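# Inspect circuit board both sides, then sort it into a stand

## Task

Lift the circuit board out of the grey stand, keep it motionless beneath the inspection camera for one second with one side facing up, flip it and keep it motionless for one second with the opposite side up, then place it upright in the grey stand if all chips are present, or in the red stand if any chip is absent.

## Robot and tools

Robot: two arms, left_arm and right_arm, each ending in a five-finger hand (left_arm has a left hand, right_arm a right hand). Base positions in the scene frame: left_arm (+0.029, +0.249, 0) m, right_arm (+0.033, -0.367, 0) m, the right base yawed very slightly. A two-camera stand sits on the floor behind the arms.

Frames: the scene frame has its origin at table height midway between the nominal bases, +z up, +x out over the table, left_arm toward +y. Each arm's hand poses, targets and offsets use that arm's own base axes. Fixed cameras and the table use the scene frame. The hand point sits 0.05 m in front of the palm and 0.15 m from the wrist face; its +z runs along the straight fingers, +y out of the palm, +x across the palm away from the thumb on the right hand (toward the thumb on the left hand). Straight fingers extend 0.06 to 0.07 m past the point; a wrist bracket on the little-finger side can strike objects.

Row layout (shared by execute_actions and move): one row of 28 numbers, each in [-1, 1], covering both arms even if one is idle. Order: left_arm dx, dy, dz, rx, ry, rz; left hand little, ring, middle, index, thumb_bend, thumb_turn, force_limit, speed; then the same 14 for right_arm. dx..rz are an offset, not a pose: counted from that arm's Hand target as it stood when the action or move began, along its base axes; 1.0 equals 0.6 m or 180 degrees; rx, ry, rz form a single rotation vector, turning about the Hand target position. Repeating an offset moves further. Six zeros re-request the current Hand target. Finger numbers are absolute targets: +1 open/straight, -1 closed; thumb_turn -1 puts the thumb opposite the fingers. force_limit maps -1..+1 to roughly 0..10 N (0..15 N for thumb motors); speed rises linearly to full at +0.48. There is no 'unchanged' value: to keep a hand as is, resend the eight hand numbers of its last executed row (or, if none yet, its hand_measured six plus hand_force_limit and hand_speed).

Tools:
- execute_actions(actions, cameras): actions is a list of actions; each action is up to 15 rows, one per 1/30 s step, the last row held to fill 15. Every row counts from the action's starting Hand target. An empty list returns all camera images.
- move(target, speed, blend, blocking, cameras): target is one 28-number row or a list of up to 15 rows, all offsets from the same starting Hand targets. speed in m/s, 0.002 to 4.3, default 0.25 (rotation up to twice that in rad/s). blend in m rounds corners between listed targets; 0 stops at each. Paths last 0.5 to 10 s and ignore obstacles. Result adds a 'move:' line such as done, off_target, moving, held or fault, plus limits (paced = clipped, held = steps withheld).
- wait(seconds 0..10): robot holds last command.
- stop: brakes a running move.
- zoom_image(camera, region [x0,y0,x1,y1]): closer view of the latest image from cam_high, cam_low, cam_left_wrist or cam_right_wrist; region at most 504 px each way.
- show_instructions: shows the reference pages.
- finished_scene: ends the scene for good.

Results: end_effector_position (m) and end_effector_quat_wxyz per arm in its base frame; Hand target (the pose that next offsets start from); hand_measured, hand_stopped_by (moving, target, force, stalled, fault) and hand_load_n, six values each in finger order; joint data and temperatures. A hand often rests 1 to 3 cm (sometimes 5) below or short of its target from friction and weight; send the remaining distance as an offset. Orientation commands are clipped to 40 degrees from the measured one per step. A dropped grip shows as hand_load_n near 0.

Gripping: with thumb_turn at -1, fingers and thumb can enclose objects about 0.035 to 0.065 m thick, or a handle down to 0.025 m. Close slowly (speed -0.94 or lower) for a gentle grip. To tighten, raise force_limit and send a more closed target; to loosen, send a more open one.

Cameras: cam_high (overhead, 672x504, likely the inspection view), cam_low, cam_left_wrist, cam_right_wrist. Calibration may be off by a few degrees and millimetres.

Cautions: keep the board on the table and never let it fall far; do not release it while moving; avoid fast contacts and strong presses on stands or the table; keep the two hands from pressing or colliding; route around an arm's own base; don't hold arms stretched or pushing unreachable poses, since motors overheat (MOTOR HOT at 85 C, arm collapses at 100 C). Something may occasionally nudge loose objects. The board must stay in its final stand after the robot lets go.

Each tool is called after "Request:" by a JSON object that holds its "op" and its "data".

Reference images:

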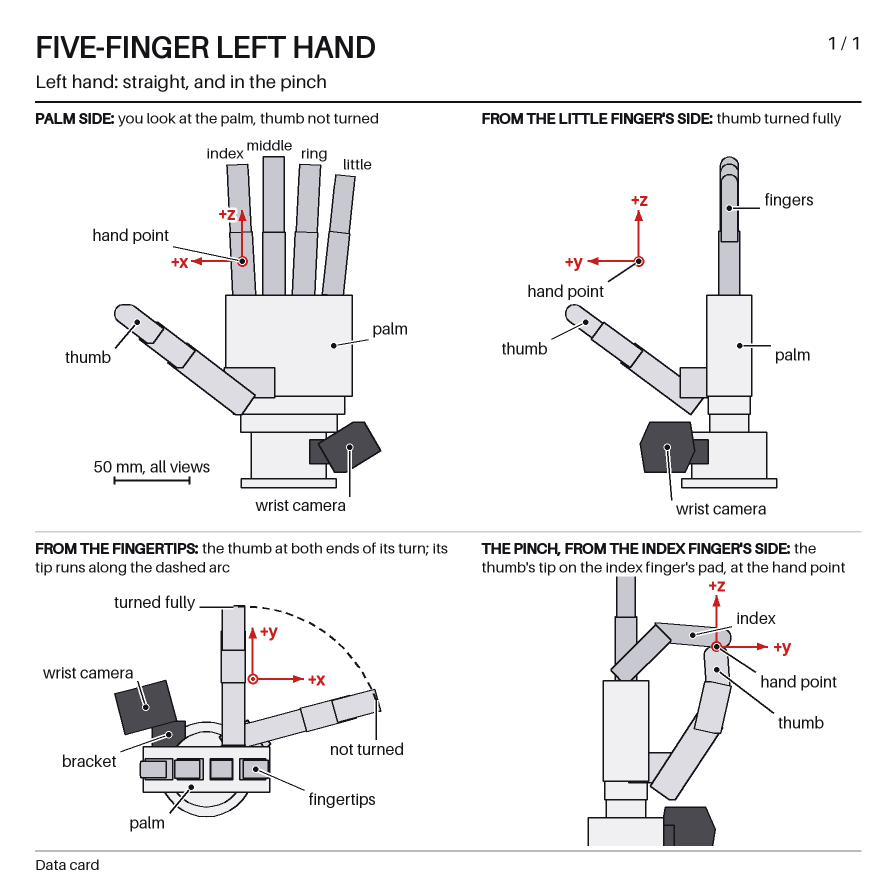

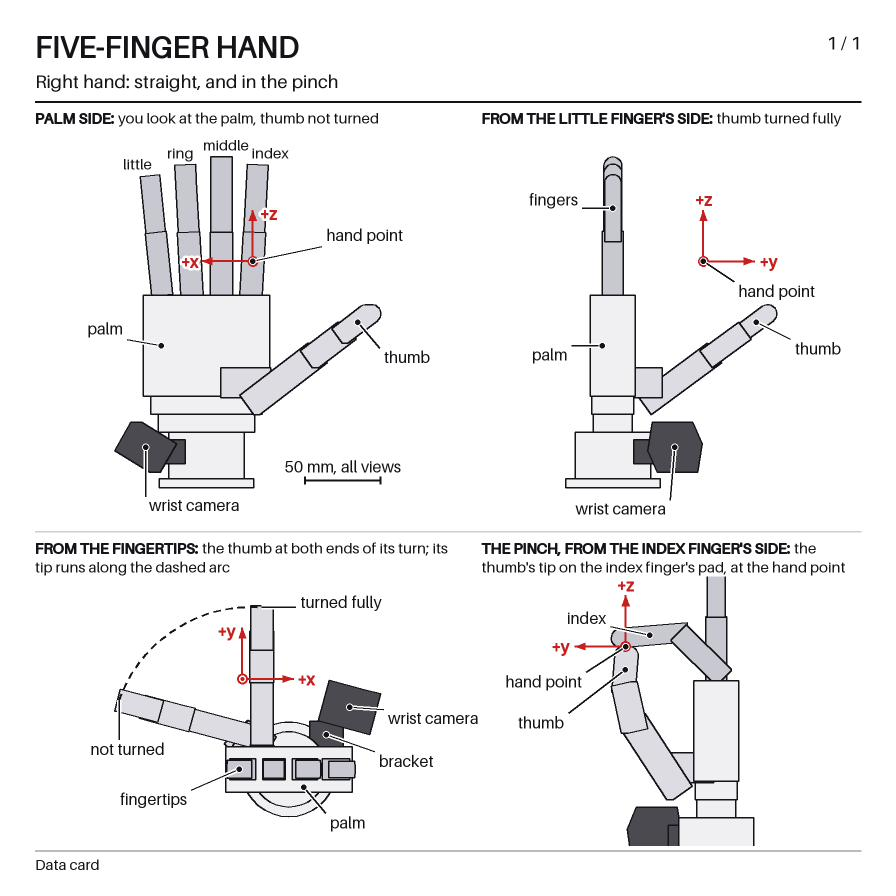

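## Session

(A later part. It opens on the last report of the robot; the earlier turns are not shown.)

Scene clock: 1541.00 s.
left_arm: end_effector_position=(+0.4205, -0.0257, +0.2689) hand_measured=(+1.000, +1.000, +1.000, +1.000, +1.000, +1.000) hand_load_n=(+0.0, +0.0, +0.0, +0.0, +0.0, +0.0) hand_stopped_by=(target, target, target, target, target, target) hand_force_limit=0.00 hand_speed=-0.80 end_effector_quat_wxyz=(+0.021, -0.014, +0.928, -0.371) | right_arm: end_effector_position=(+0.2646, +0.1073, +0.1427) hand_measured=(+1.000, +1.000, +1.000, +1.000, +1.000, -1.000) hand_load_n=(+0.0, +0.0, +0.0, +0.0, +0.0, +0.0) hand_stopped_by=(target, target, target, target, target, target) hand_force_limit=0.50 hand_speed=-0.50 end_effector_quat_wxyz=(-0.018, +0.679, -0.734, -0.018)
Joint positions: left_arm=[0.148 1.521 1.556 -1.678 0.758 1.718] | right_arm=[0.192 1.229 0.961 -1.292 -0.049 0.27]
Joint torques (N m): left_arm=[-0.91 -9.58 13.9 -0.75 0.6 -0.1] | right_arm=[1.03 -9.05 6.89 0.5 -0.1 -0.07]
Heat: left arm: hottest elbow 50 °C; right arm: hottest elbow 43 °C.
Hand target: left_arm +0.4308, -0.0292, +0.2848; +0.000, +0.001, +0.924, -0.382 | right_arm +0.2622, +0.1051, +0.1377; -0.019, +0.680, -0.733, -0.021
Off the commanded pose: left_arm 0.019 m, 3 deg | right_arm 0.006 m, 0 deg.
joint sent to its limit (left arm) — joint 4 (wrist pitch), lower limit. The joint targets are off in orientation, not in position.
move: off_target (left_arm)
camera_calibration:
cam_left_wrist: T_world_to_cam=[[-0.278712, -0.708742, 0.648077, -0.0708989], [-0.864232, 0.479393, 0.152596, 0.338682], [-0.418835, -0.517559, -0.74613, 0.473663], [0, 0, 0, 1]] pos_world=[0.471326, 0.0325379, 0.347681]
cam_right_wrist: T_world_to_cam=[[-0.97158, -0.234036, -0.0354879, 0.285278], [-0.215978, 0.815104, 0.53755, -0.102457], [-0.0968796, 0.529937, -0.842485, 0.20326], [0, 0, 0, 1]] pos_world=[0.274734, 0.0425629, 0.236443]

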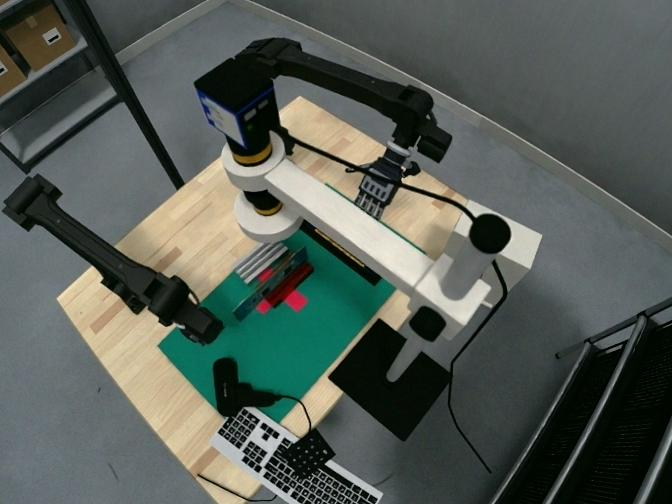

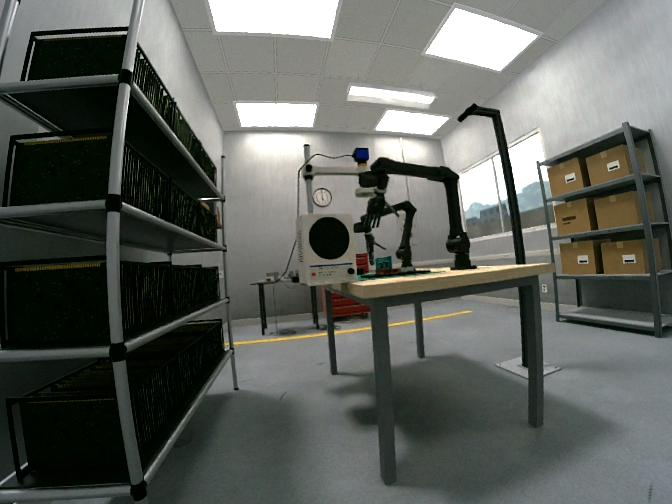

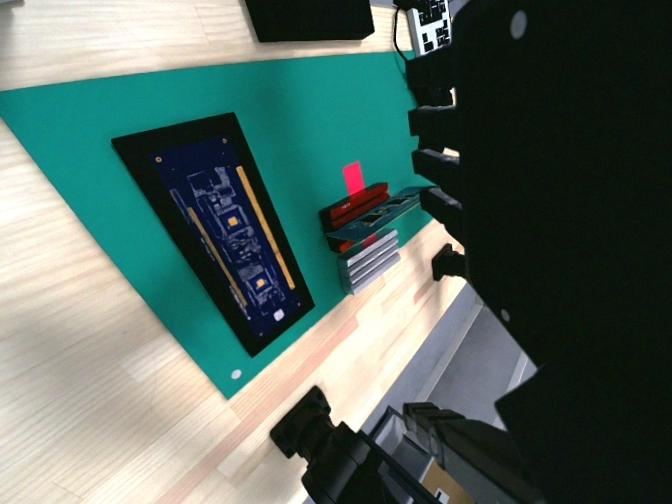

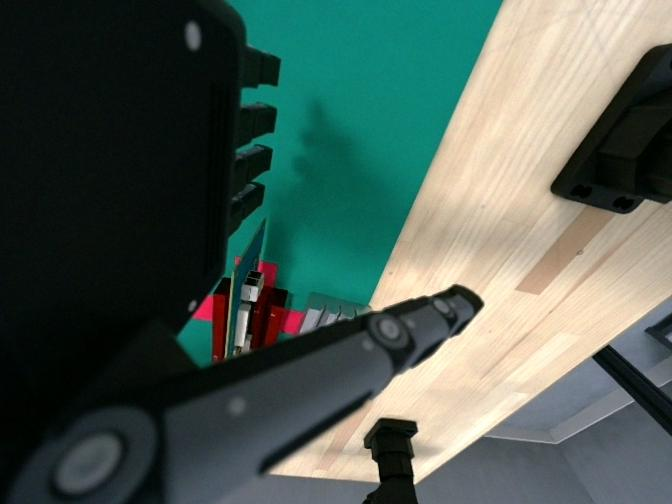

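Request:
{"op": "zoom_image", "data": {"camera": "cam_high", "region": [200, 220, 340, 330]}}

Request:
{"op": "zoom_image", "data": {"camera": "cam_right_wrist", "region": [180, 200, 350, 370]}}

Scaled by 3.600 from the camera's 672x504 image, which has a finer 960x720 frame.

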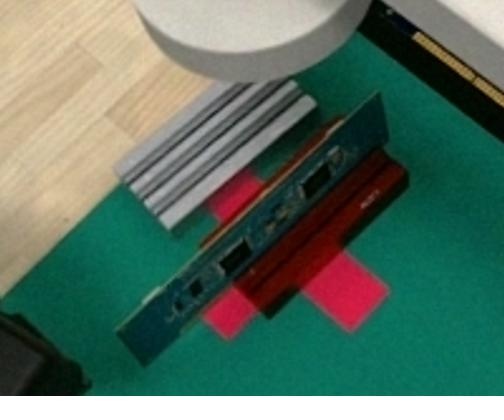

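Scaled by 2.965 from the camera's 672x504 image, which has a finer 960x720 frame.

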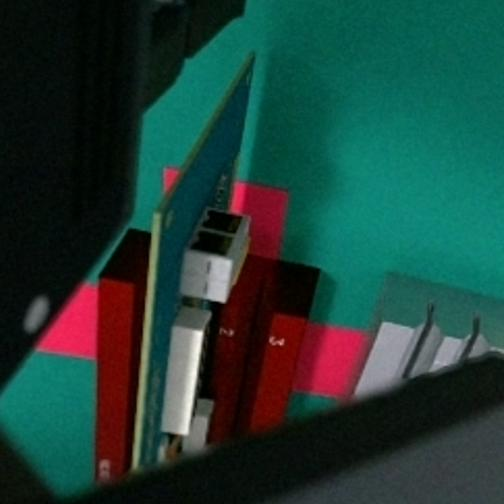

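Request:
{"op": "move", "data": {"target": [0,0,0,0,0,0,1,1,1,1,1,1,0,-0.8,-0.004,0,-0.088,0,0,0,1,1,1,1,1,-1,0.5,-0.5], "speed": 0.1, "cameras": ["cam_right_wrist","cam_high","cam_low"]}}

Request:
{"op": "zoom_image", "data": {"camera": "cam_high", "region": [180, 220, 320, 350]}}

Request:
{"op": "zoom_image", "data": {"camera": "cam_low", "region": [365, 245, 415, 285]}}

Request:
{"op": "zoom_image", "data": {"camera": "cam_right_wrist", "region": [180, 30, 350, 370]}}

Scene clock: 1555.57 s.
left_arm: end_effector_position=(+0.4205, -0.0257, +0.2689) hand_measured=(+1.000, +1.000, +1.000, +1.000, +1.000, +1.000) hand_load_n=(+0.0, +0.0, +0.0, +0.0, +0.0, +0.0) hand_stopped_by=(target, target, target, target, target, target) hand_force_limit=0.00 hand_speed=-0.80 end_effector_quat_wxyz=(+0.021, -0.014, +0.928, -0.371) | right_arm: end_effector_position=(+0.2629, +0.1070, +0.0937) hand_measured=(+1.000, +1.000, +1.000, +1.000, +1.000, -1.000) hand_load_n=(+0.0, +0.0, +0.0, +0.0, +0.0, +0.0) hand_stopped_by=(target, target, target, target, target, target) hand_force_limit=0.50 hand_speed=-0.50 end_effector_quat_wxyz=(-0.024, +0.679, -0.734, -0.014)
Joint positions: left_arm=[0.148 1.521 1.556 -1.678 0.758 1.718] | right_arm=[0.192 1.259 0.852 -1.137 -0.049 0.27]
Joint torques (N m): left_arm=[-0.73 -9.52 13.94 -0.76 0.6 -0.09] | right_arm=[0.67 -6.77 6.53 0.35 -0.07 -0.11]
Heat: left arm: hottest elbow 50 °C; right arm: hottest elbow 42 °C.
Hand target: left_arm +0.4308, -0.0292, +0.2848; +0.000, +0.001, +0.924, -0.382 | right_arm +0.2597, +0.1050, +0.0848; -0.019, +0.680, -0.733, -0.021
Off the commanded pose: left_arm 0.019 m, 3 deg | right_arm 0.010 m, 1 deg.
joint sent to its limit (left arm) — joint 4 (wrist pitch), lower limit. The joint targets are off in orientation, not in position.
move: off_target (left_arm)
camera_calibration:
cam_right_wrist: T_world_to_cam=[[-0.970903, -0.233874, -0.0514801, 0.283025], [-0.224401, 0.813465, 0.536581, -0.0736498], [-0.0836152, 0.532521, -0.842277, 0.158173], [0, 0, 0, 1]] pos_world=[0.271489, 0.0418736, 0.187314]
Images, in order (width x height): cam_high 672x504, cam_low 672x504, cam_right_wrist 672x504.

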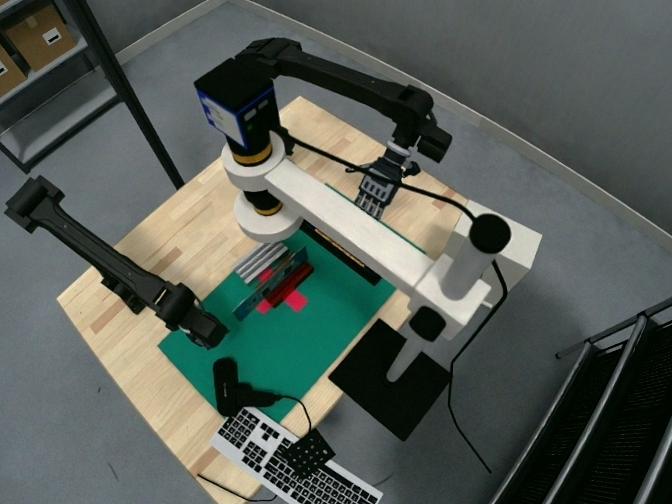

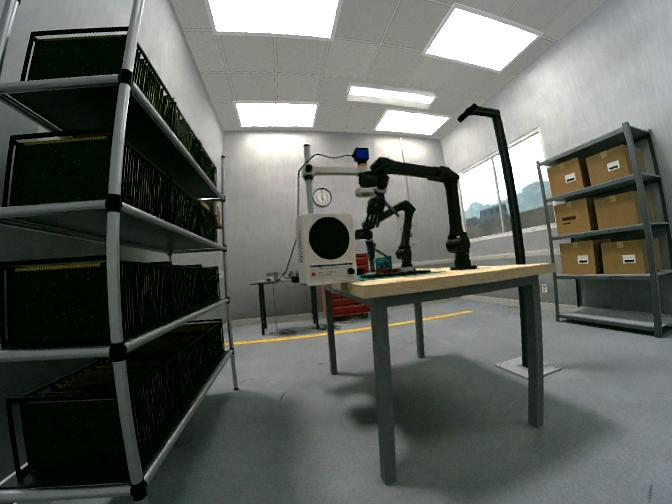

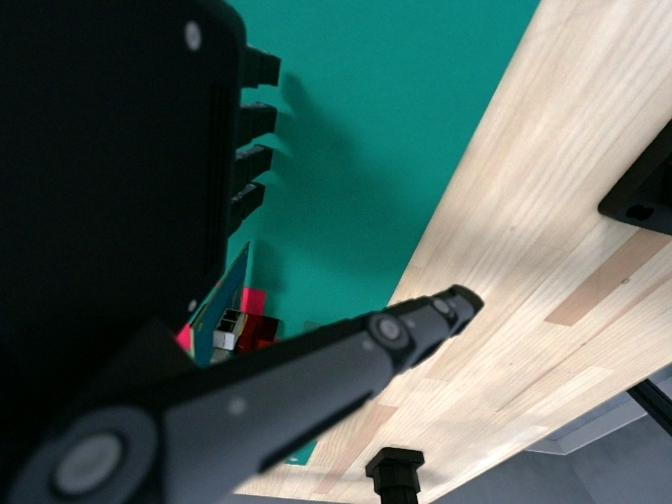

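Scaled by 3.600 from the camera's 672x504 image, which has a finer 960x720 frame.

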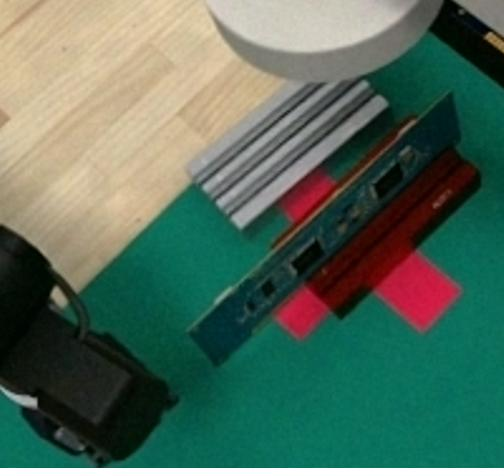

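Scaled by 10.080 from the camera's 672x504 image, which has a finer 960x720 frame.

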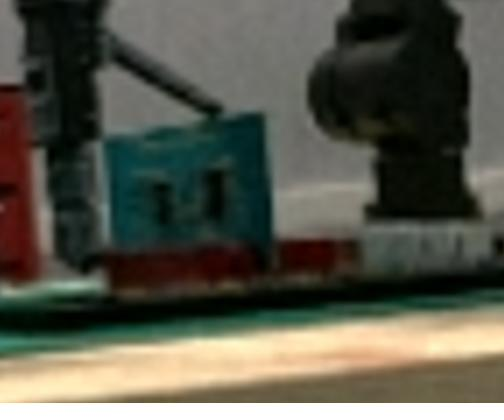

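Scaled by 1.482 from the camera's 672x504 image, which has a finer 960x720 frame.

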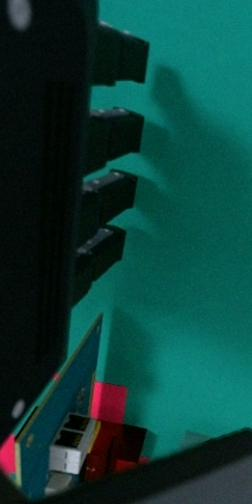

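Request:
{"op": "move", "data": {"target": [0,0,0,0,0,0,1,1,1,1,1,1,0,-0.8,0.003,0.06,0,0,0,0,1,1,1,1,1,-1,0.5,-0.5], "speed": 0.05, "cameras": ["cam_right_wrist","cam_high","cam_low","cam_left_wrist"]}}

Request:
{"op": "zoom_image", "data": {"camera": "cam_high", "region": [180, 220, 320, 350]}}

Request:
{"op": "zoom_image", "data": {"camera": "cam_left_wrist", "region": [310, 170, 430, 270]}}

Request:
{"op": "zoom_image", "data": {"camera": "cam_right_wrist", "region": [180, 30, 350, 370]}}

Scene clock: 1566.27 s.
left_arm: end_effector_position=(+0.4205, -0.0257, +0.2689) hand_measured=(+1.000, +1.000, +1.000, +1.000, +1.000, +1.000) hand_load_n=(+0.0, +0.0, +0.0, +0.0, +0.0, +0.0) hand_stopped_by=(target, target, target, target, target, target) hand_force_limit=0.00 hand_speed=-0.80 end_effector_quat_wxyz=(+0.021, -0.014, +0.928, -0.371) | right_arm: end_effector_position=(+0.2561, +0.1357, +0.0870) hand_measured=(+1.000, +1.000, +1.000, +1.000, +1.000, -1.000) hand_load_n=(+0.0, +0.0, +0.0, +0.0, +0.0, -0.5) hand_stopped_by=(target, target, target, target, target, target) hand_force_limit=0.50 hand_speed=-0.50 end_effector_quat_wxyz=(-0.016, +0.682, -0.731, -0.020)
Joint positions: left_arm=[0.148 1.521 1.556 -1.678 0.758 1.718] | right_arm=[0.283 1.284 0.852 -1.128 -0.049 0.353]
Joint torques (N m): left_arm=[-0.56 -9.52 13.91 -0.79 0.61 -0.09] | right_arm=[1.79 -7.36 8.38 0.13 -0.07 0.02]
Heat: left arm: hottest elbow 50 °C; right arm: hottest elbow 41 °C.
Hand target: left_arm +0.4308, -0.0292, +0.2848; +0.000, +0.001, +0.924, -0.382 | right_arm +0.2615, +0.1410, +0.0848; -0.019, +0.680, -0.733, -0.021
Off the commanded pose: left_arm 0.019 m, 3 deg | right_arm 0.008 m, 1 deg.
joint sent to its limit (left arm) — joint 4 (wrist pitch), lower limit. The joint targets are off in orientation, not in position.
move: off_target (left_arm)
camera_calibration:
cam_left_wrist: T_world_to_cam=[[-0.278712, -0.708742, 0.648077, -0.0708989], [-0.864232, 0.479393, 0.152596, 0.338682], [-0.418835, -0.517559, -0.74613, 0.473663], [0, 0, 0, 1]] pos_world=[0.471326, 0.0325379, 0.347681]
cam_right_wrist: T_world_to_cam=[[-0.969708, -0.242231, -0.0314657, 0.281921], [-0.220629, 0.813291, 0.538406, -0.0961655], [-0.104828, 0.529039, -0.842098, 0.142625], [0, 0, 0, 1]] pos_world=[0.267115, 0.071046, 0.180751]

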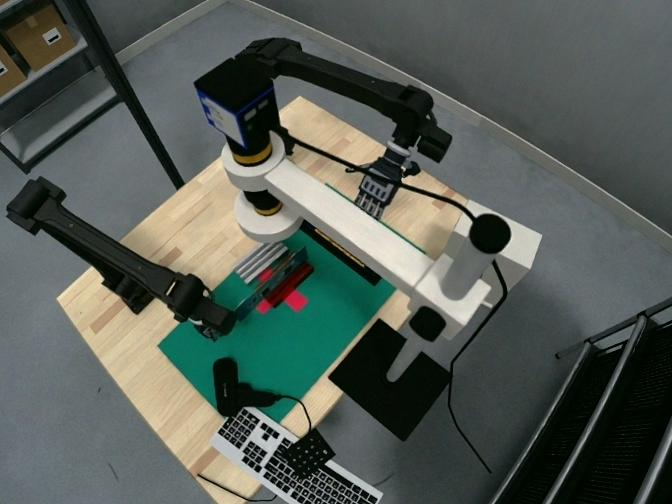

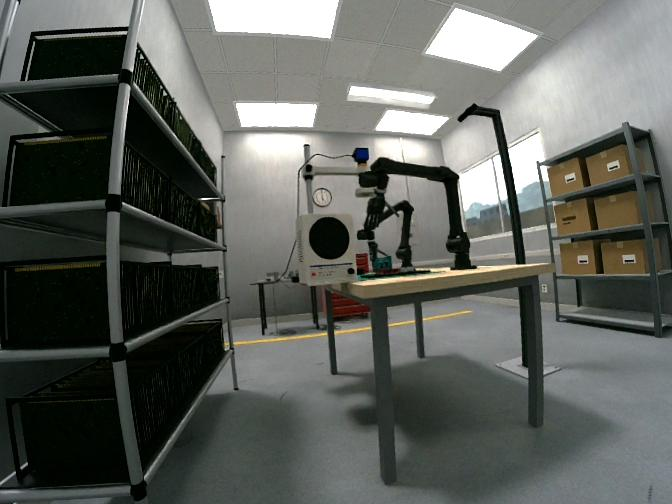

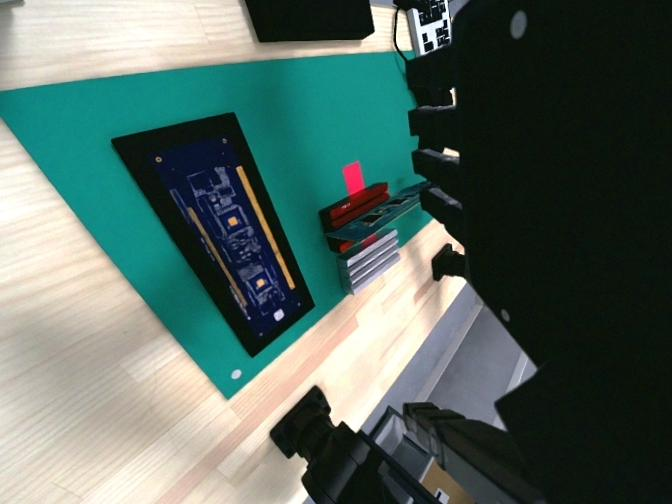

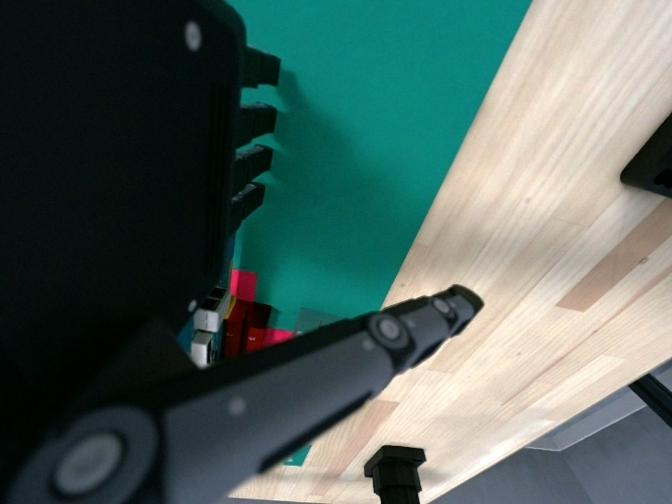

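Scaled by 3.600 from the camera's 672x504 image, which has a finer 960x720 frame.

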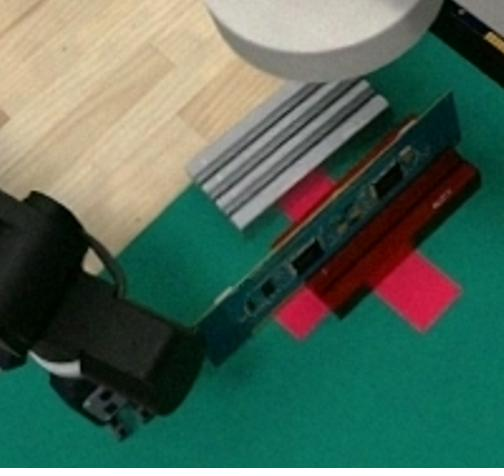

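Scaled by 4.200 from the camera's 672x504 image, which has a finer 960x720 frame.

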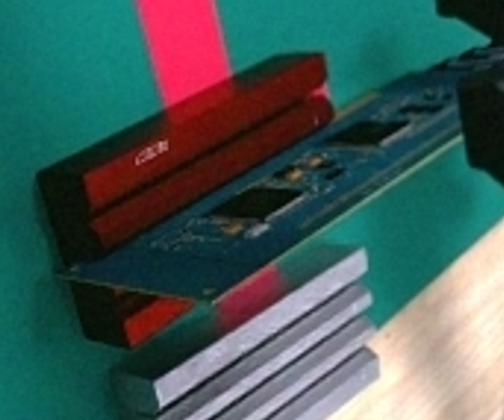

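Scaled by 1.482 from the camera's 672x504 image, which has a finer 960x720 frame.

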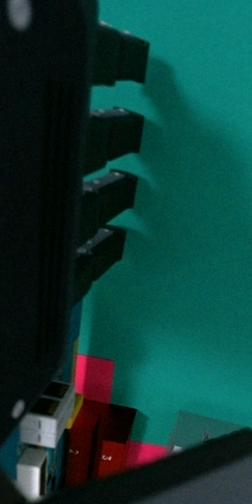

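Request:
{"op": "move", "data": {"target": [0,0,0,0,0,0,1,1,1,1,1,1,0,-0.8,0.01,0.03,0.003,0,0,0,1,1,1,1,1,-1,0.5,-0.5], "speed": 0.04, "cameras": ["cam_right_wrist","cam_high","cam_left_wrist"]}}

Request:
{"op": "zoom_image", "data": {"camera": "cam_high", "region": [180, 220, 320, 350]}}

Request:
{"op": "zoom_image", "data": {"camera": "cam_left_wrist", "region": [310, 170, 430, 270]}}

Request:
{"op": "zoom_image", "data": {"camera": "cam_right_wrist", "region": [180, 30, 350, 370]}}

Scene clock: 1572.53 s.
left_arm: end_effector_position=(+0.4205, -0.0257, +0.2689) hand_measured=(+1.000, +1.000, +1.000, +1.000, +1.000, +1.000) hand_load_n=(+0.0, +0.0, +0.0, +0.0, +0.0, +0.0) hand_stopped_by=(target, target, target, target, target, target) hand_force_limit=0.00 hand_speed=-0.80 end_effector_quat_wxyz=(+0.021, -0.014, +0.928, -0.371) | right_arm: end_effector_position=(+0.2537, +0.1442, +0.0833) hand_measured=(+1.000, +1.000, +1.000, +1.000, +1.000, -1.000) hand_load_n=(+0.0, +0.0, +0.0, +0.0, +0.0, +0.0) hand_stopped_by=(target, target, target, target, target, target) hand_force_limit=0.50 hand_speed=-0.50 end_effector_quat_wxyz=(-0.008, +0.677, -0.736, -0.018)
Joint positions: left_arm=[0.148 1.521 1.556 -1.678 0.758 1.718] | right_arm=[0.314 1.297 0.853 -1.128 -0.039 0.398]
Joint torques (N m): left_arm=[-0.56 -9.29 13.91 -0.81 0.6 -0.08] | right_arm=[2.84 -5.83 10.84 0.35 -0.31 0.08]
Heat: left arm: hottest elbow 51 °C; right arm: hottest elbow 41 °C.
Hand target: left_arm +0.4308, -0.0292, +0.2848; +0.000, +0.001, +0.924, -0.382 | right_arm +0.2676, +0.1591, +0.0867; -0.019, +0.680, -0.733, -0.021
Off the commanded pose: left_arm 0.019 m, 3 deg | right_arm 0.021 m, 1 deg.
joint sent to its limit (left arm) — joint 4 (wrist pitch), lower limit. The joint targets are off in orientation, not in position.
move: off_target (left_arm, right_arm)
camera_calibration:
cam_left_wrist: T_world_to_cam=[[-0.278712, -0.708742, 0.648077, -0.0708989], [-0.864232, 0.479393, 0.152596, 0.338682], [-0.418835, -0.517559, -0.74613, 0.473663], [0, 0, 0, 1]] pos_world=[0.471326, 0.0325379, 0.347681]
cam_right_wrist: T_world_to_cam=[[-0.973077, -0.229779, -0.0179481, 0.279396], [-0.20426, 0.823688, 0.528977, -0.106439], [-0.106764, 0.518401, -0.848446, 0.137246], [0, 0, 0, 1]] pos_world=[0.264786, 0.0807234, 0.177765]
Images, in order (width x height): cam_high 672x504, cam_left_wrist 672x504, cam_right_wrist 672x504.

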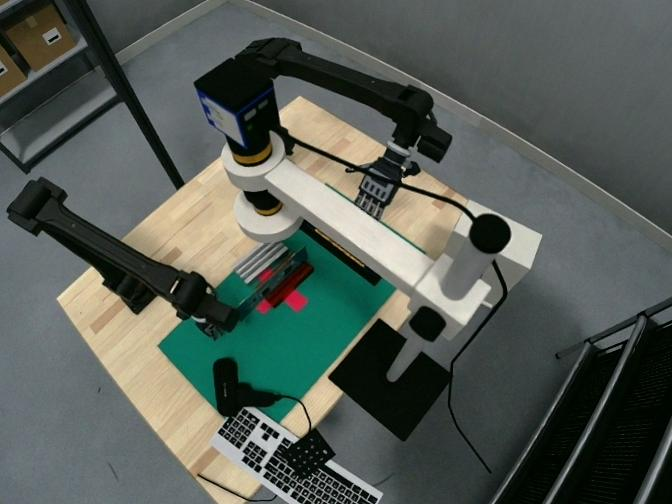

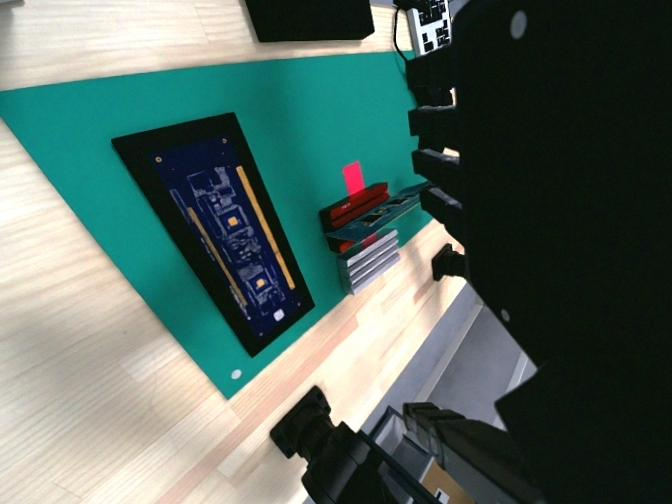

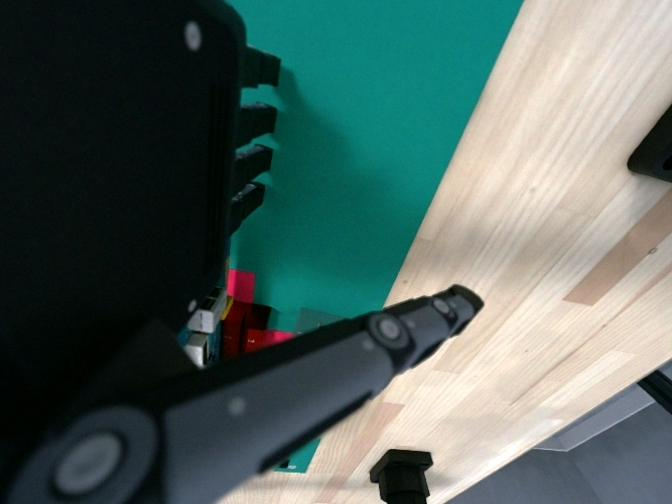

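Scaled by 3.600 from the camera's 672x504 image, which has a finer 960x720 frame.

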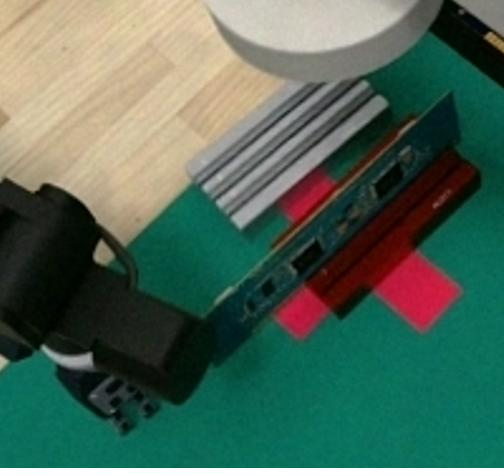

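Scaled by 4.200 from the camera's 672x504 image, which has a finer 960x720 frame.

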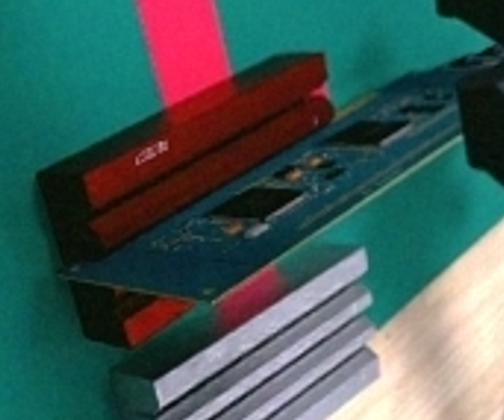

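Scaled by 1.482 from the camera's 672x504 image, which has a finer 960x720 frame.

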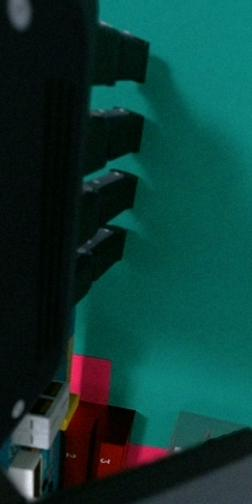

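Request:
{"op": "move", "data": {"target": [0,0,0,0,0,0,1,1,1,1,1,1,0,-0.8,0.012,-0.055,0.003,0,0,0,1,1,1,1,1,-1,0.5,-0.5], "speed": 0.08, "cameras": ["cam_right_wrist"]}}

Request:
{"op": "zoom_image", "data": {"camera": "cam_right_wrist", "region": [180, 30, 350, 370]}}

Scene clock: 1583.87 s.
left_arm: end_effector_position=(+0.4205, -0.0257, +0.2689) hand_measured=(+1.000, +1.000, +1.000, +1.000, +1.000, +1.000) hand_load_n=(+0.0, +0.0, +0.0, +0.0, +0.0, +0.0) hand_stopped_by=(target, target, target, target, target, target) hand_force_limit=0.00 hand_speed=-0.80 end_effector_quat_wxyz=(+0.021, -0.014, +0.928, -0.371) | right_arm: end_effector_position=(+0.2588, +0.1273, +0.0844) hand_measured=(+1.000, +1.000, +1.000, +1.000, +1.000, -1.000) hand_load_n=(+0.0, +0.0, -0.5, +0.0, +0.0, +0.0) hand_stopped_by=(target, target, target, target, target, target) hand_force_limit=0.50 hand_speed=-0.50 end_effector_quat_wxyz=(-0.014, +0.679, -0.733, -0.027)
Joint positions: left_arm=[0.148 1.521 1.556 -1.678 0.758 1.718] | right_arm=[0.248 1.297 0.853 -1.128 -0.062 0.324]
Joint torques (N m): left_arm=[-0.67 -9.41 13.87 -0.8 0.59 -0.08] | right_arm=[0.79 -6.95 10.91 -0.36 0.2 -0.11]
Heat: left arm: hottest elbow 51 °C; right arm: hottest elbow 41 °C.
Hand target: left_arm +0.4308, -0.0292, +0.2848; +0.000, +0.001, +0.924, -0.382 | right_arm +0.2748, +0.1260, +0.0884; -0.019, +0.680, -0.733, -0.021
Off the commanded pose: left_arm 0.019 m, 3 deg | right_arm 0.017 m, 1 deg.
joint sent to its limit (left arm) — joint 4 (wrist pitch), lower limit. The joint targets are off in orientation, not in position.
move: off_target (left_arm, right_arm)
camera_calibration:
cam_right_wrist: T_world_to_cam=[[-0.971381, -0.236663, -0.0202415, 0.281138], [-0.208697, 0.809681, 0.54851, -0.0908365], [-0.113423, 0.537036, -0.835899, 0.145793], [0, 0, 0, 1]] pos_world=[0.270671, 0.0617873, 0.177384]
Images, in order (width x height): cam_right_wrist 672x504.

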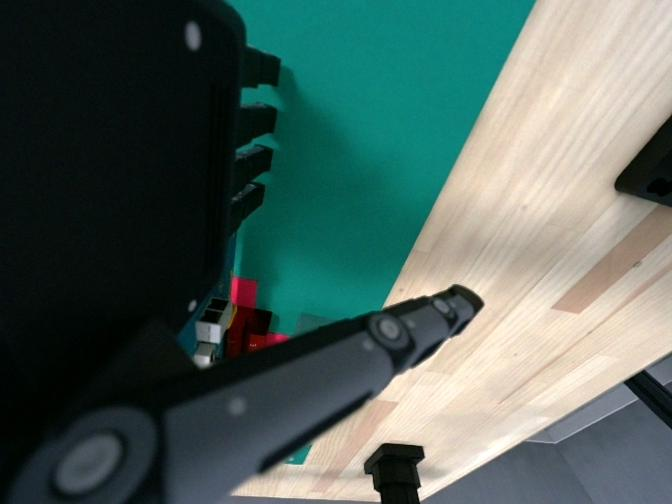

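Scaled by 1.482 from the camera's 672x504 image, which has a finer 960x720 frame.

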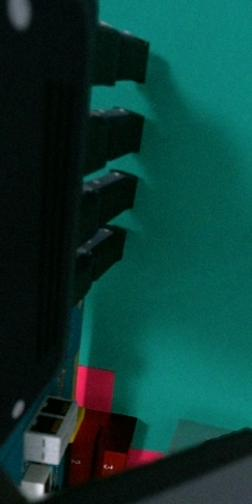

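Request:
{"op": "move", "data": {"target": [0,0,0,0,0,0,1,1,1,1,1,1,0,-0.8,0.022,-0.0,0.003,0,0,0,1,1,1,1,1,-1,0.5,-0.5], "speed": 0.1, "cameras": ["cam_right_wrist"]}}

Scene clock: 1588.43 s.
left_arm: end_effector_position=(+0.4205, -0.0257, +0.2689) hand_measured=(+1.000, +1.000, +1.000, +1.000, +1.000, +1.000) hand_load_n=(+0.0, +0.0, +0.0, +0.0, +0.0, -0.5) hand_stopped_by=(target, target, target, target, target, target) hand_force_limit=0.00 hand_speed=-0.80 end_effector_quat_wxyz=(+0.021, -0.014, +0.928, -0.371) | right_arm: end_effector_position=(+0.2613, +0.1267, +0.0851) hand_measured=(+1.000, +1.000, +1.000, +1.000, +1.000, -1.000) hand_load_n=(+0.0, +0.0, -3.5, +0.0, +0.0, +0.0) hand_stopped_by=(target, target, target, target, target, target) hand_force_limit=0.50 hand_speed=-0.50 end_effector_quat_wxyz=(-0.005, +0.684, -0.729, -0.035)
Joint positions: left_arm=[0.148 1.521 1.556 -1.678 0.758 1.718] | right_arm=[0.244 1.323 0.873 -1.146 -0.066 0.307]
Joint torques (N m): left_arm=[-0.73 -9.11 13.91 -0.8 0.59 -0.09] | right_arm=[0.26 -7.59 11.85 0.58 0.31 -0.04]
Heat: left arm: hottest elbow 51 °C; right arm: hottest elbow 41 °C.
Hand target: left_arm +0.4308, -0.0292, +0.2848; +0.000, +0.001, +0.924, -0.382 | right_arm +0.2880, +0.1260, +0.0902; -0.019, +0.680, -0.733, -0.021
Off the commanded pose: left_arm 0.019 m, 3 deg | right_arm 0.027 m, 2 deg.
joint sent to its limit (left arm) — joint 4 (wrist pitch), lower limit. The joint targets are off in orientation, not in position.
move: off_target (left_arm, right_arm)
camera_calibration:
cam_right_wrist: T_world_to_cam=[[-0.968643, -0.24845, 0.00175175, 0.282364], [-0.206127, 0.807533, 0.552631, -0.0908602], [-0.138716, 0.534941, -0.833424, 0.153598], [0, 0, 0, 1]] pos_world=[0.276088, 0.0613599, 0.17773]
Images, in order (width x height): cam_right_wrist 672x504.

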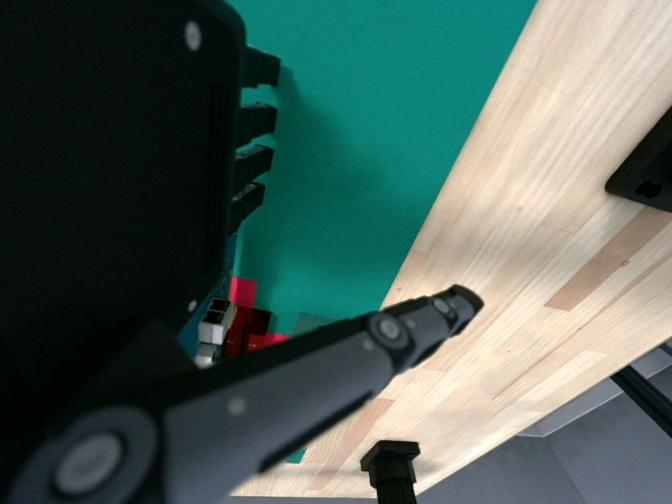

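Request:
{"op": "move", "data": {"target": [0,0,0,0,0,0,1,1,1,1,1,1,0,-0.8,-0.022,-0.0,0.035,0,0,0,1,1,1,1,1,-1,0.5,-0.5], "speed": 0.1, "cameras": ["cam_right_wrist"]}}

Request:
{"op": "zoom_image", "data": {"camera": "cam_right_wrist", "region": [180, 30, 350, 370]}}

Scene clock: 1594.97 s.
left_arm: end_effector_position=(+0.4205, -0.0257, +0.2689) hand_measured=(+1.000, +1.000, +1.000, +1.000, +1.000, +1.000) hand_load_n=(+0.0, +0.0, +0.0, +0.0, +0.0, +0.0) hand_stopped_by=(target, target, target, target, target, target) hand_force_limit=0.00 hand_speed=-0.80 end_effector_quat_wxyz=(+0.021, -0.014, +0.928, -0.371) | right_arm: end_effector_position=(+0.2560, +0.1224, +0.0956) hand_measured=(+1.000, +1.000, +1.000, +1.000, +1.000, -1.000) hand_load_n=(+0.0, +0.0, +0.0, +0.0, +0.0, +0.0) hand_stopped_by=(target, target, target, target, target, target) hand_force_limit=0.50 hand_speed=-0.50 end_effector_quat_wxyz=(+0.000, +0.683, -0.730, -0.031)
Joint positions: left_arm=[0.148 1.521 1.556 -1.678 0.758 1.718] | right_arm=[0.242 1.296 0.881 -1.186 -0.054 0.307]
Joint torques (N m): left_arm=[-0.62 -9.35 13.9 -0.81 0.6 -0.11] | right_arm=[0.97 -9.7 11.97 -0.44 0.2 0.07]
Heat: left arm: hottest elbow 51 °C; right arm: hottest elbow 42 °C.
Hand target: left_arm +0.4308, -0.0292, +0.2848; +0.000, +0.001, +0.924, -0.382 | right_arm +0.2748, +0.1261, +0.1113; -0.019, +0.680, -0.733, -0.021
Off the commanded pose: left_arm 0.019 m, 3 deg | right_arm 0.025 m, 3 deg.
joint sent to its limit (left arm) — joint 4 (wrist pitch), lower limit. The joint targets are off in orientation, not in position.
move: off_target (left_arm, right_arm)
camera_calibration:
cam_right_wrist: T_world_to_cam=[[-0.969028, -0.24683, 0.00768491, 0.275528], [-0.203336, 0.815164, 0.542367, -0.0950162], [-0.140137, 0.524007, -0.840106, 0.166303], [0, 0, 0, 1]] pos_world=[0.270979, 0.0583184, 0.189129]
Images, in order (width x height): cam_right_wrist 672x504.

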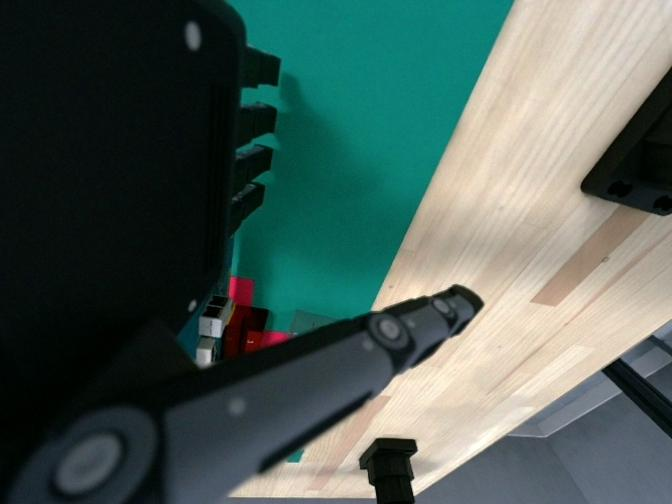

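Scaled by 1.482 from the camera's 672x504 image, which has a finer 960x720 frame.

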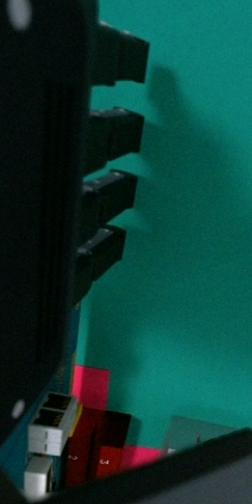

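Request:
{"op": "move", "data": {"target": [[0,0,0,0,0,0,1,1,1,1,1,1,0,-0.8,-0.01,-0.03,0.08,0,0,0,1,1,1,1,1,-1,0.5,-0.5],[0,0,0,0,0,0,1,1,1,1,1,1,0,-0.8,-0.025,-0.085,0.06,0,0,0,1,1,1,1,1,-1,0.5,-0.5],[0,0,0,0,0,0,1,1,1,1,1,1,0,-0.8,-0.025,-0.085,-0.01,0,0,0,1,1,1,1,1,-1,0.5,-0.5]], "speed": 0.12, "blend": [0.02, 0.02, 0]}}

Request:
{"op": "move", "data": {"target": [0,0,0,0,0,0,1,1,1,1,1,1,0,-0.8,0.022,0.09,0.003,0,0,0,1,1,1,1,1,-1,0.5,-0.5], "speed": 0.08, "cameras": ["cam_right_wrist"]}}

Scene clock: 1620.33 s.
left_arm: end_effector_position=(+0.4205, -0.0257, +0.2689) hand_measured=(+1.000, +1.000, +1.000, +1.000, +1.000, +1.000) hand_load_n=(+0.0, +0.0, +0.0, +0.0, +0.0, +0.0) hand_stopped_by=(target, target, target, target, target, target) hand_force_limit=0.00 hand_speed=-0.80 end_effector_quat_wxyz=(+0.021, -0.014, +0.928, -0.371) | right_arm: end_effector_position=(+0.2626, +0.0774, +0.1147) hand_measured=(+1.000, +1.000, +1.000, +1.000, +1.000, -1.000) hand_load_n=(+0.0, +0.0, +0.0, +0.0, +0.0, +0.0) hand_stopped_by=(target, target, target, target, target, target) hand_force_limit=0.50 hand_speed=-0.50 end_effector_quat_wxyz=(-0.025, +0.678, -0.734, -0.014)
Joint positions: left_arm=[0.148 1.521 1.556 -1.678 0.758 1.718] | right_arm=[0.1 1.223 0.881 -1.206 -0.052 0.18]
Joint torques (N m): left_arm=[-0.85 -9.35 13.94 -0.79 0.61 -0.09] | right_arm=[0.67 -7 6.71 0.29 0 -0.12]
Heat: left arm: hottest elbow 51 °C; right arm: hottest elbow 42 °C.
Hand target: left_arm +0.4308, -0.0292, +0.2848; +0.000, +0.001, +0.924, -0.382 | right_arm +0.2597, +0.0751, +0.1053; -0.019, +0.680, -0.733, -0.021
Off the commanded pose: left_arm 0.019 m, 3 deg | right_arm 0.010 m, 1 deg.
joint sent to its limit (left arm) — joint 4 (wrist pitch), lower limit. The joint targets are off in orientation, not in position.
move: off_target (left_arm); blend cut to 0.0181 m at target 1, 0.0181 m at target 2

Scene clock: 1622.13 s.
left_arm: end_effector_position=(+0.4205, -0.0257, +0.2689) hand_measured=(+1.000, +1.000, +1.000, +1.000, +1.000, +1.000) hand_load_n=(+0.0, +0.0, +0.0, +0.0, +0.0, -0.5) hand_stopped_by=(target, target, target, target, target, target) hand_force_limit=0.00 hand_speed=-0.80 end_effector_quat_wxyz=(+0.021, -0.014, +0.928, -0.371) | right_arm: end_effector_position=(+0.2553, +0.1213, +0.1004) hand_measured=(+1.000, +1.000, +1.000, +1.000, +1.000, -1.000) hand_load_n=(+0.0, +0.0, +0.0, +0.0, +0.0, +0.0) hand_stopped_by=(target, target, target, target, target, target) hand_force_limit=0.50 hand_speed=-0.50 end_effector_quat_wxyz=(-0.004, +0.681, -0.732, -0.028)
Joint positions: left_arm=[0.148 1.521 1.556 -1.678 0.758 1.718] | right_arm=[0.239 1.279 0.881 -1.194 -0.052 0.31]
Joint torques (N m): left_arm=[-0.91 -9.47 13.87 -0.8 0.59 -0.08] | right_arm=[1.49 -7.82 11.33 0.17 0.06 0.06]
Heat: left arm: hottest elbow 51 °C; right arm: hottest elbow 42 °C.
Hand target: left_arm +0.4308, -0.0292, +0.2848; +0.000, +0.001, +0.924, -0.382 | right_arm +0.2729, +0.1291, +0.1070; -0.019, +0.680, -0.733, -0.021
Off the commanded pose: left_arm 0.019 m, 3 deg | right_arm 0.020 m, 2 deg.
joint sent to its limit (left arm) — joint 4 (wrist pitch), lower limit. The joint targets are off in orientation, not in position.
move: off_target (left_arm, right_arm)
camera_calibration:
cam_right_wrist: T_world_to_cam=[[-0.970444, -0.24132, -0.00198402, 0.275115], [-0.203991, 0.81588, 0.541043, -0.0966428], [-0.128946, 0.525456, -0.840993, 0.167867], [0, 0, 0, 1]] pos_world=[0.268915, 0.0570331, 0.194008]
Images, in order (width x height): cam_right_wrist 672x504.

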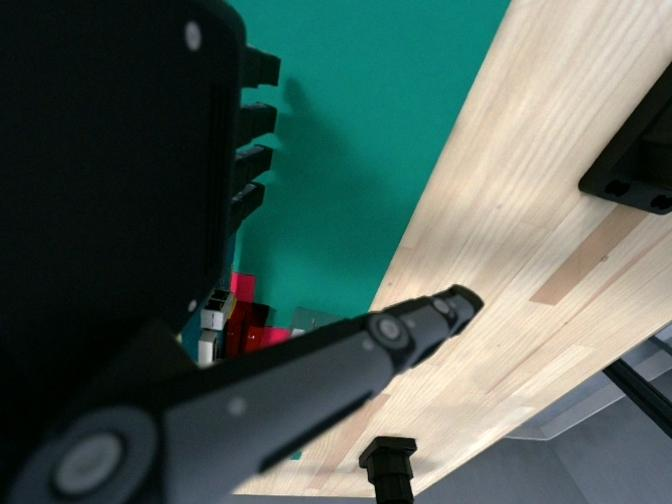

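Request:
{"op": "move", "data": {"target": [0,0,0,0,0,0,1,1,1,1,1,1,0,-0.8,0.022,0.005,0.01,0,0,0,1,1,1,1,1,-1,0.5,-0.5], "speed": 0.1, "cameras": ["cam_right_wrist"]}}

Scene clock: 1630.20 s.
left_arm: end_effector_position=(+0.4205, -0.0257, +0.2689) hand_measured=(+1.000, +1.000, +1.000, +1.000, +1.000, +1.000) hand_load_n=(+0.0, +0.0, +0.0, +0.0, +0.0, +0.0) hand_stopped_by=(target, target, target, target, target, target) hand_force_limit=0.00 hand_speed=-0.80 end_effector_quat_wxyz=(+0.021, -0.014, +0.928, -0.371) | right_arm: end_effector_position=(+0.2676, +0.1243, +0.1029) hand_measured=(+1.000, +1.000, +1.000, +1.000, +1.000, -1.000) hand_load_n=(+0.0, +0.0, +0.0, +0.0, +0.0, +0.0) hand_stopped_by=(target, target, target, target, target, target) hand_force_limit=0.50 hand_speed=-0.50 end_effector_quat_wxyz=(-0.006, +0.681, -0.732, -0.027)
Joint positions: left_arm=[0.148 1.521 1.556 -1.678 0.758 1.718] | right_arm=[0.239 1.307 0.914 -1.194 -0.052 0.31]
Joint torques (N m): left_arm=[-0.73 -9.41 13.9 -0.85 0.6 -0.09] | right_arm=[1.55 -9 12.12 -0.39 0.1 0.11]
Heat: left arm: hottest elbow 51 °C; right arm: hottest elbow 42 °C.
Hand target: left_arm +0.4308, -0.0292, +0.2848; +0.000, +0.001, +0.924, -0.382 | right_arm +0.2862, +0.1321, +0.1131; -0.019, +0.680, -0.733, -0.021
Off the commanded pose: left_arm 0.019 m, 3 deg | right_arm 0.022 m, 2 deg.
joint sent to its limit (left arm) — joint 4 (wrist pitch), lower limit. The joint targets are off in orientation, not in position.
move: off_target (left_arm, right_arm)
camera_calibration:
cam_right_wrist: T_world_to_cam=[[-0.970407, -0.241386, -0.0065775, 0.28828], [-0.206468, 0.815291, 0.540992, -0.0971878], [-0.125225, 0.52634, -0.841002, 0.168877], [0, 0, 0, 1]] pos_world=[0.280831, 0.0599365, 0.1965]
Images, in order (width x height): cam_right_wrist 672x504.

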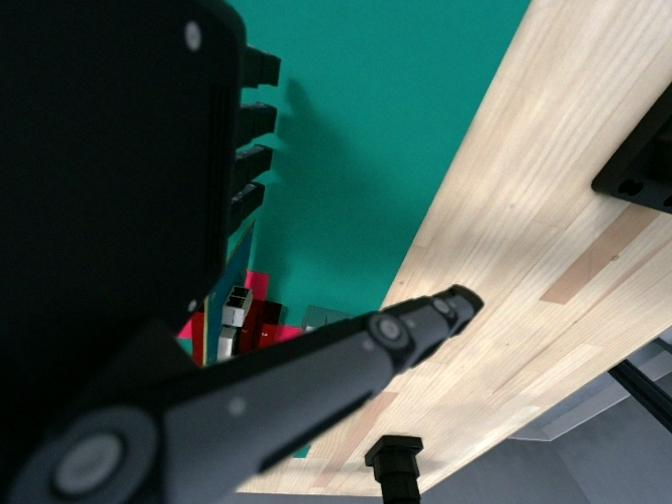

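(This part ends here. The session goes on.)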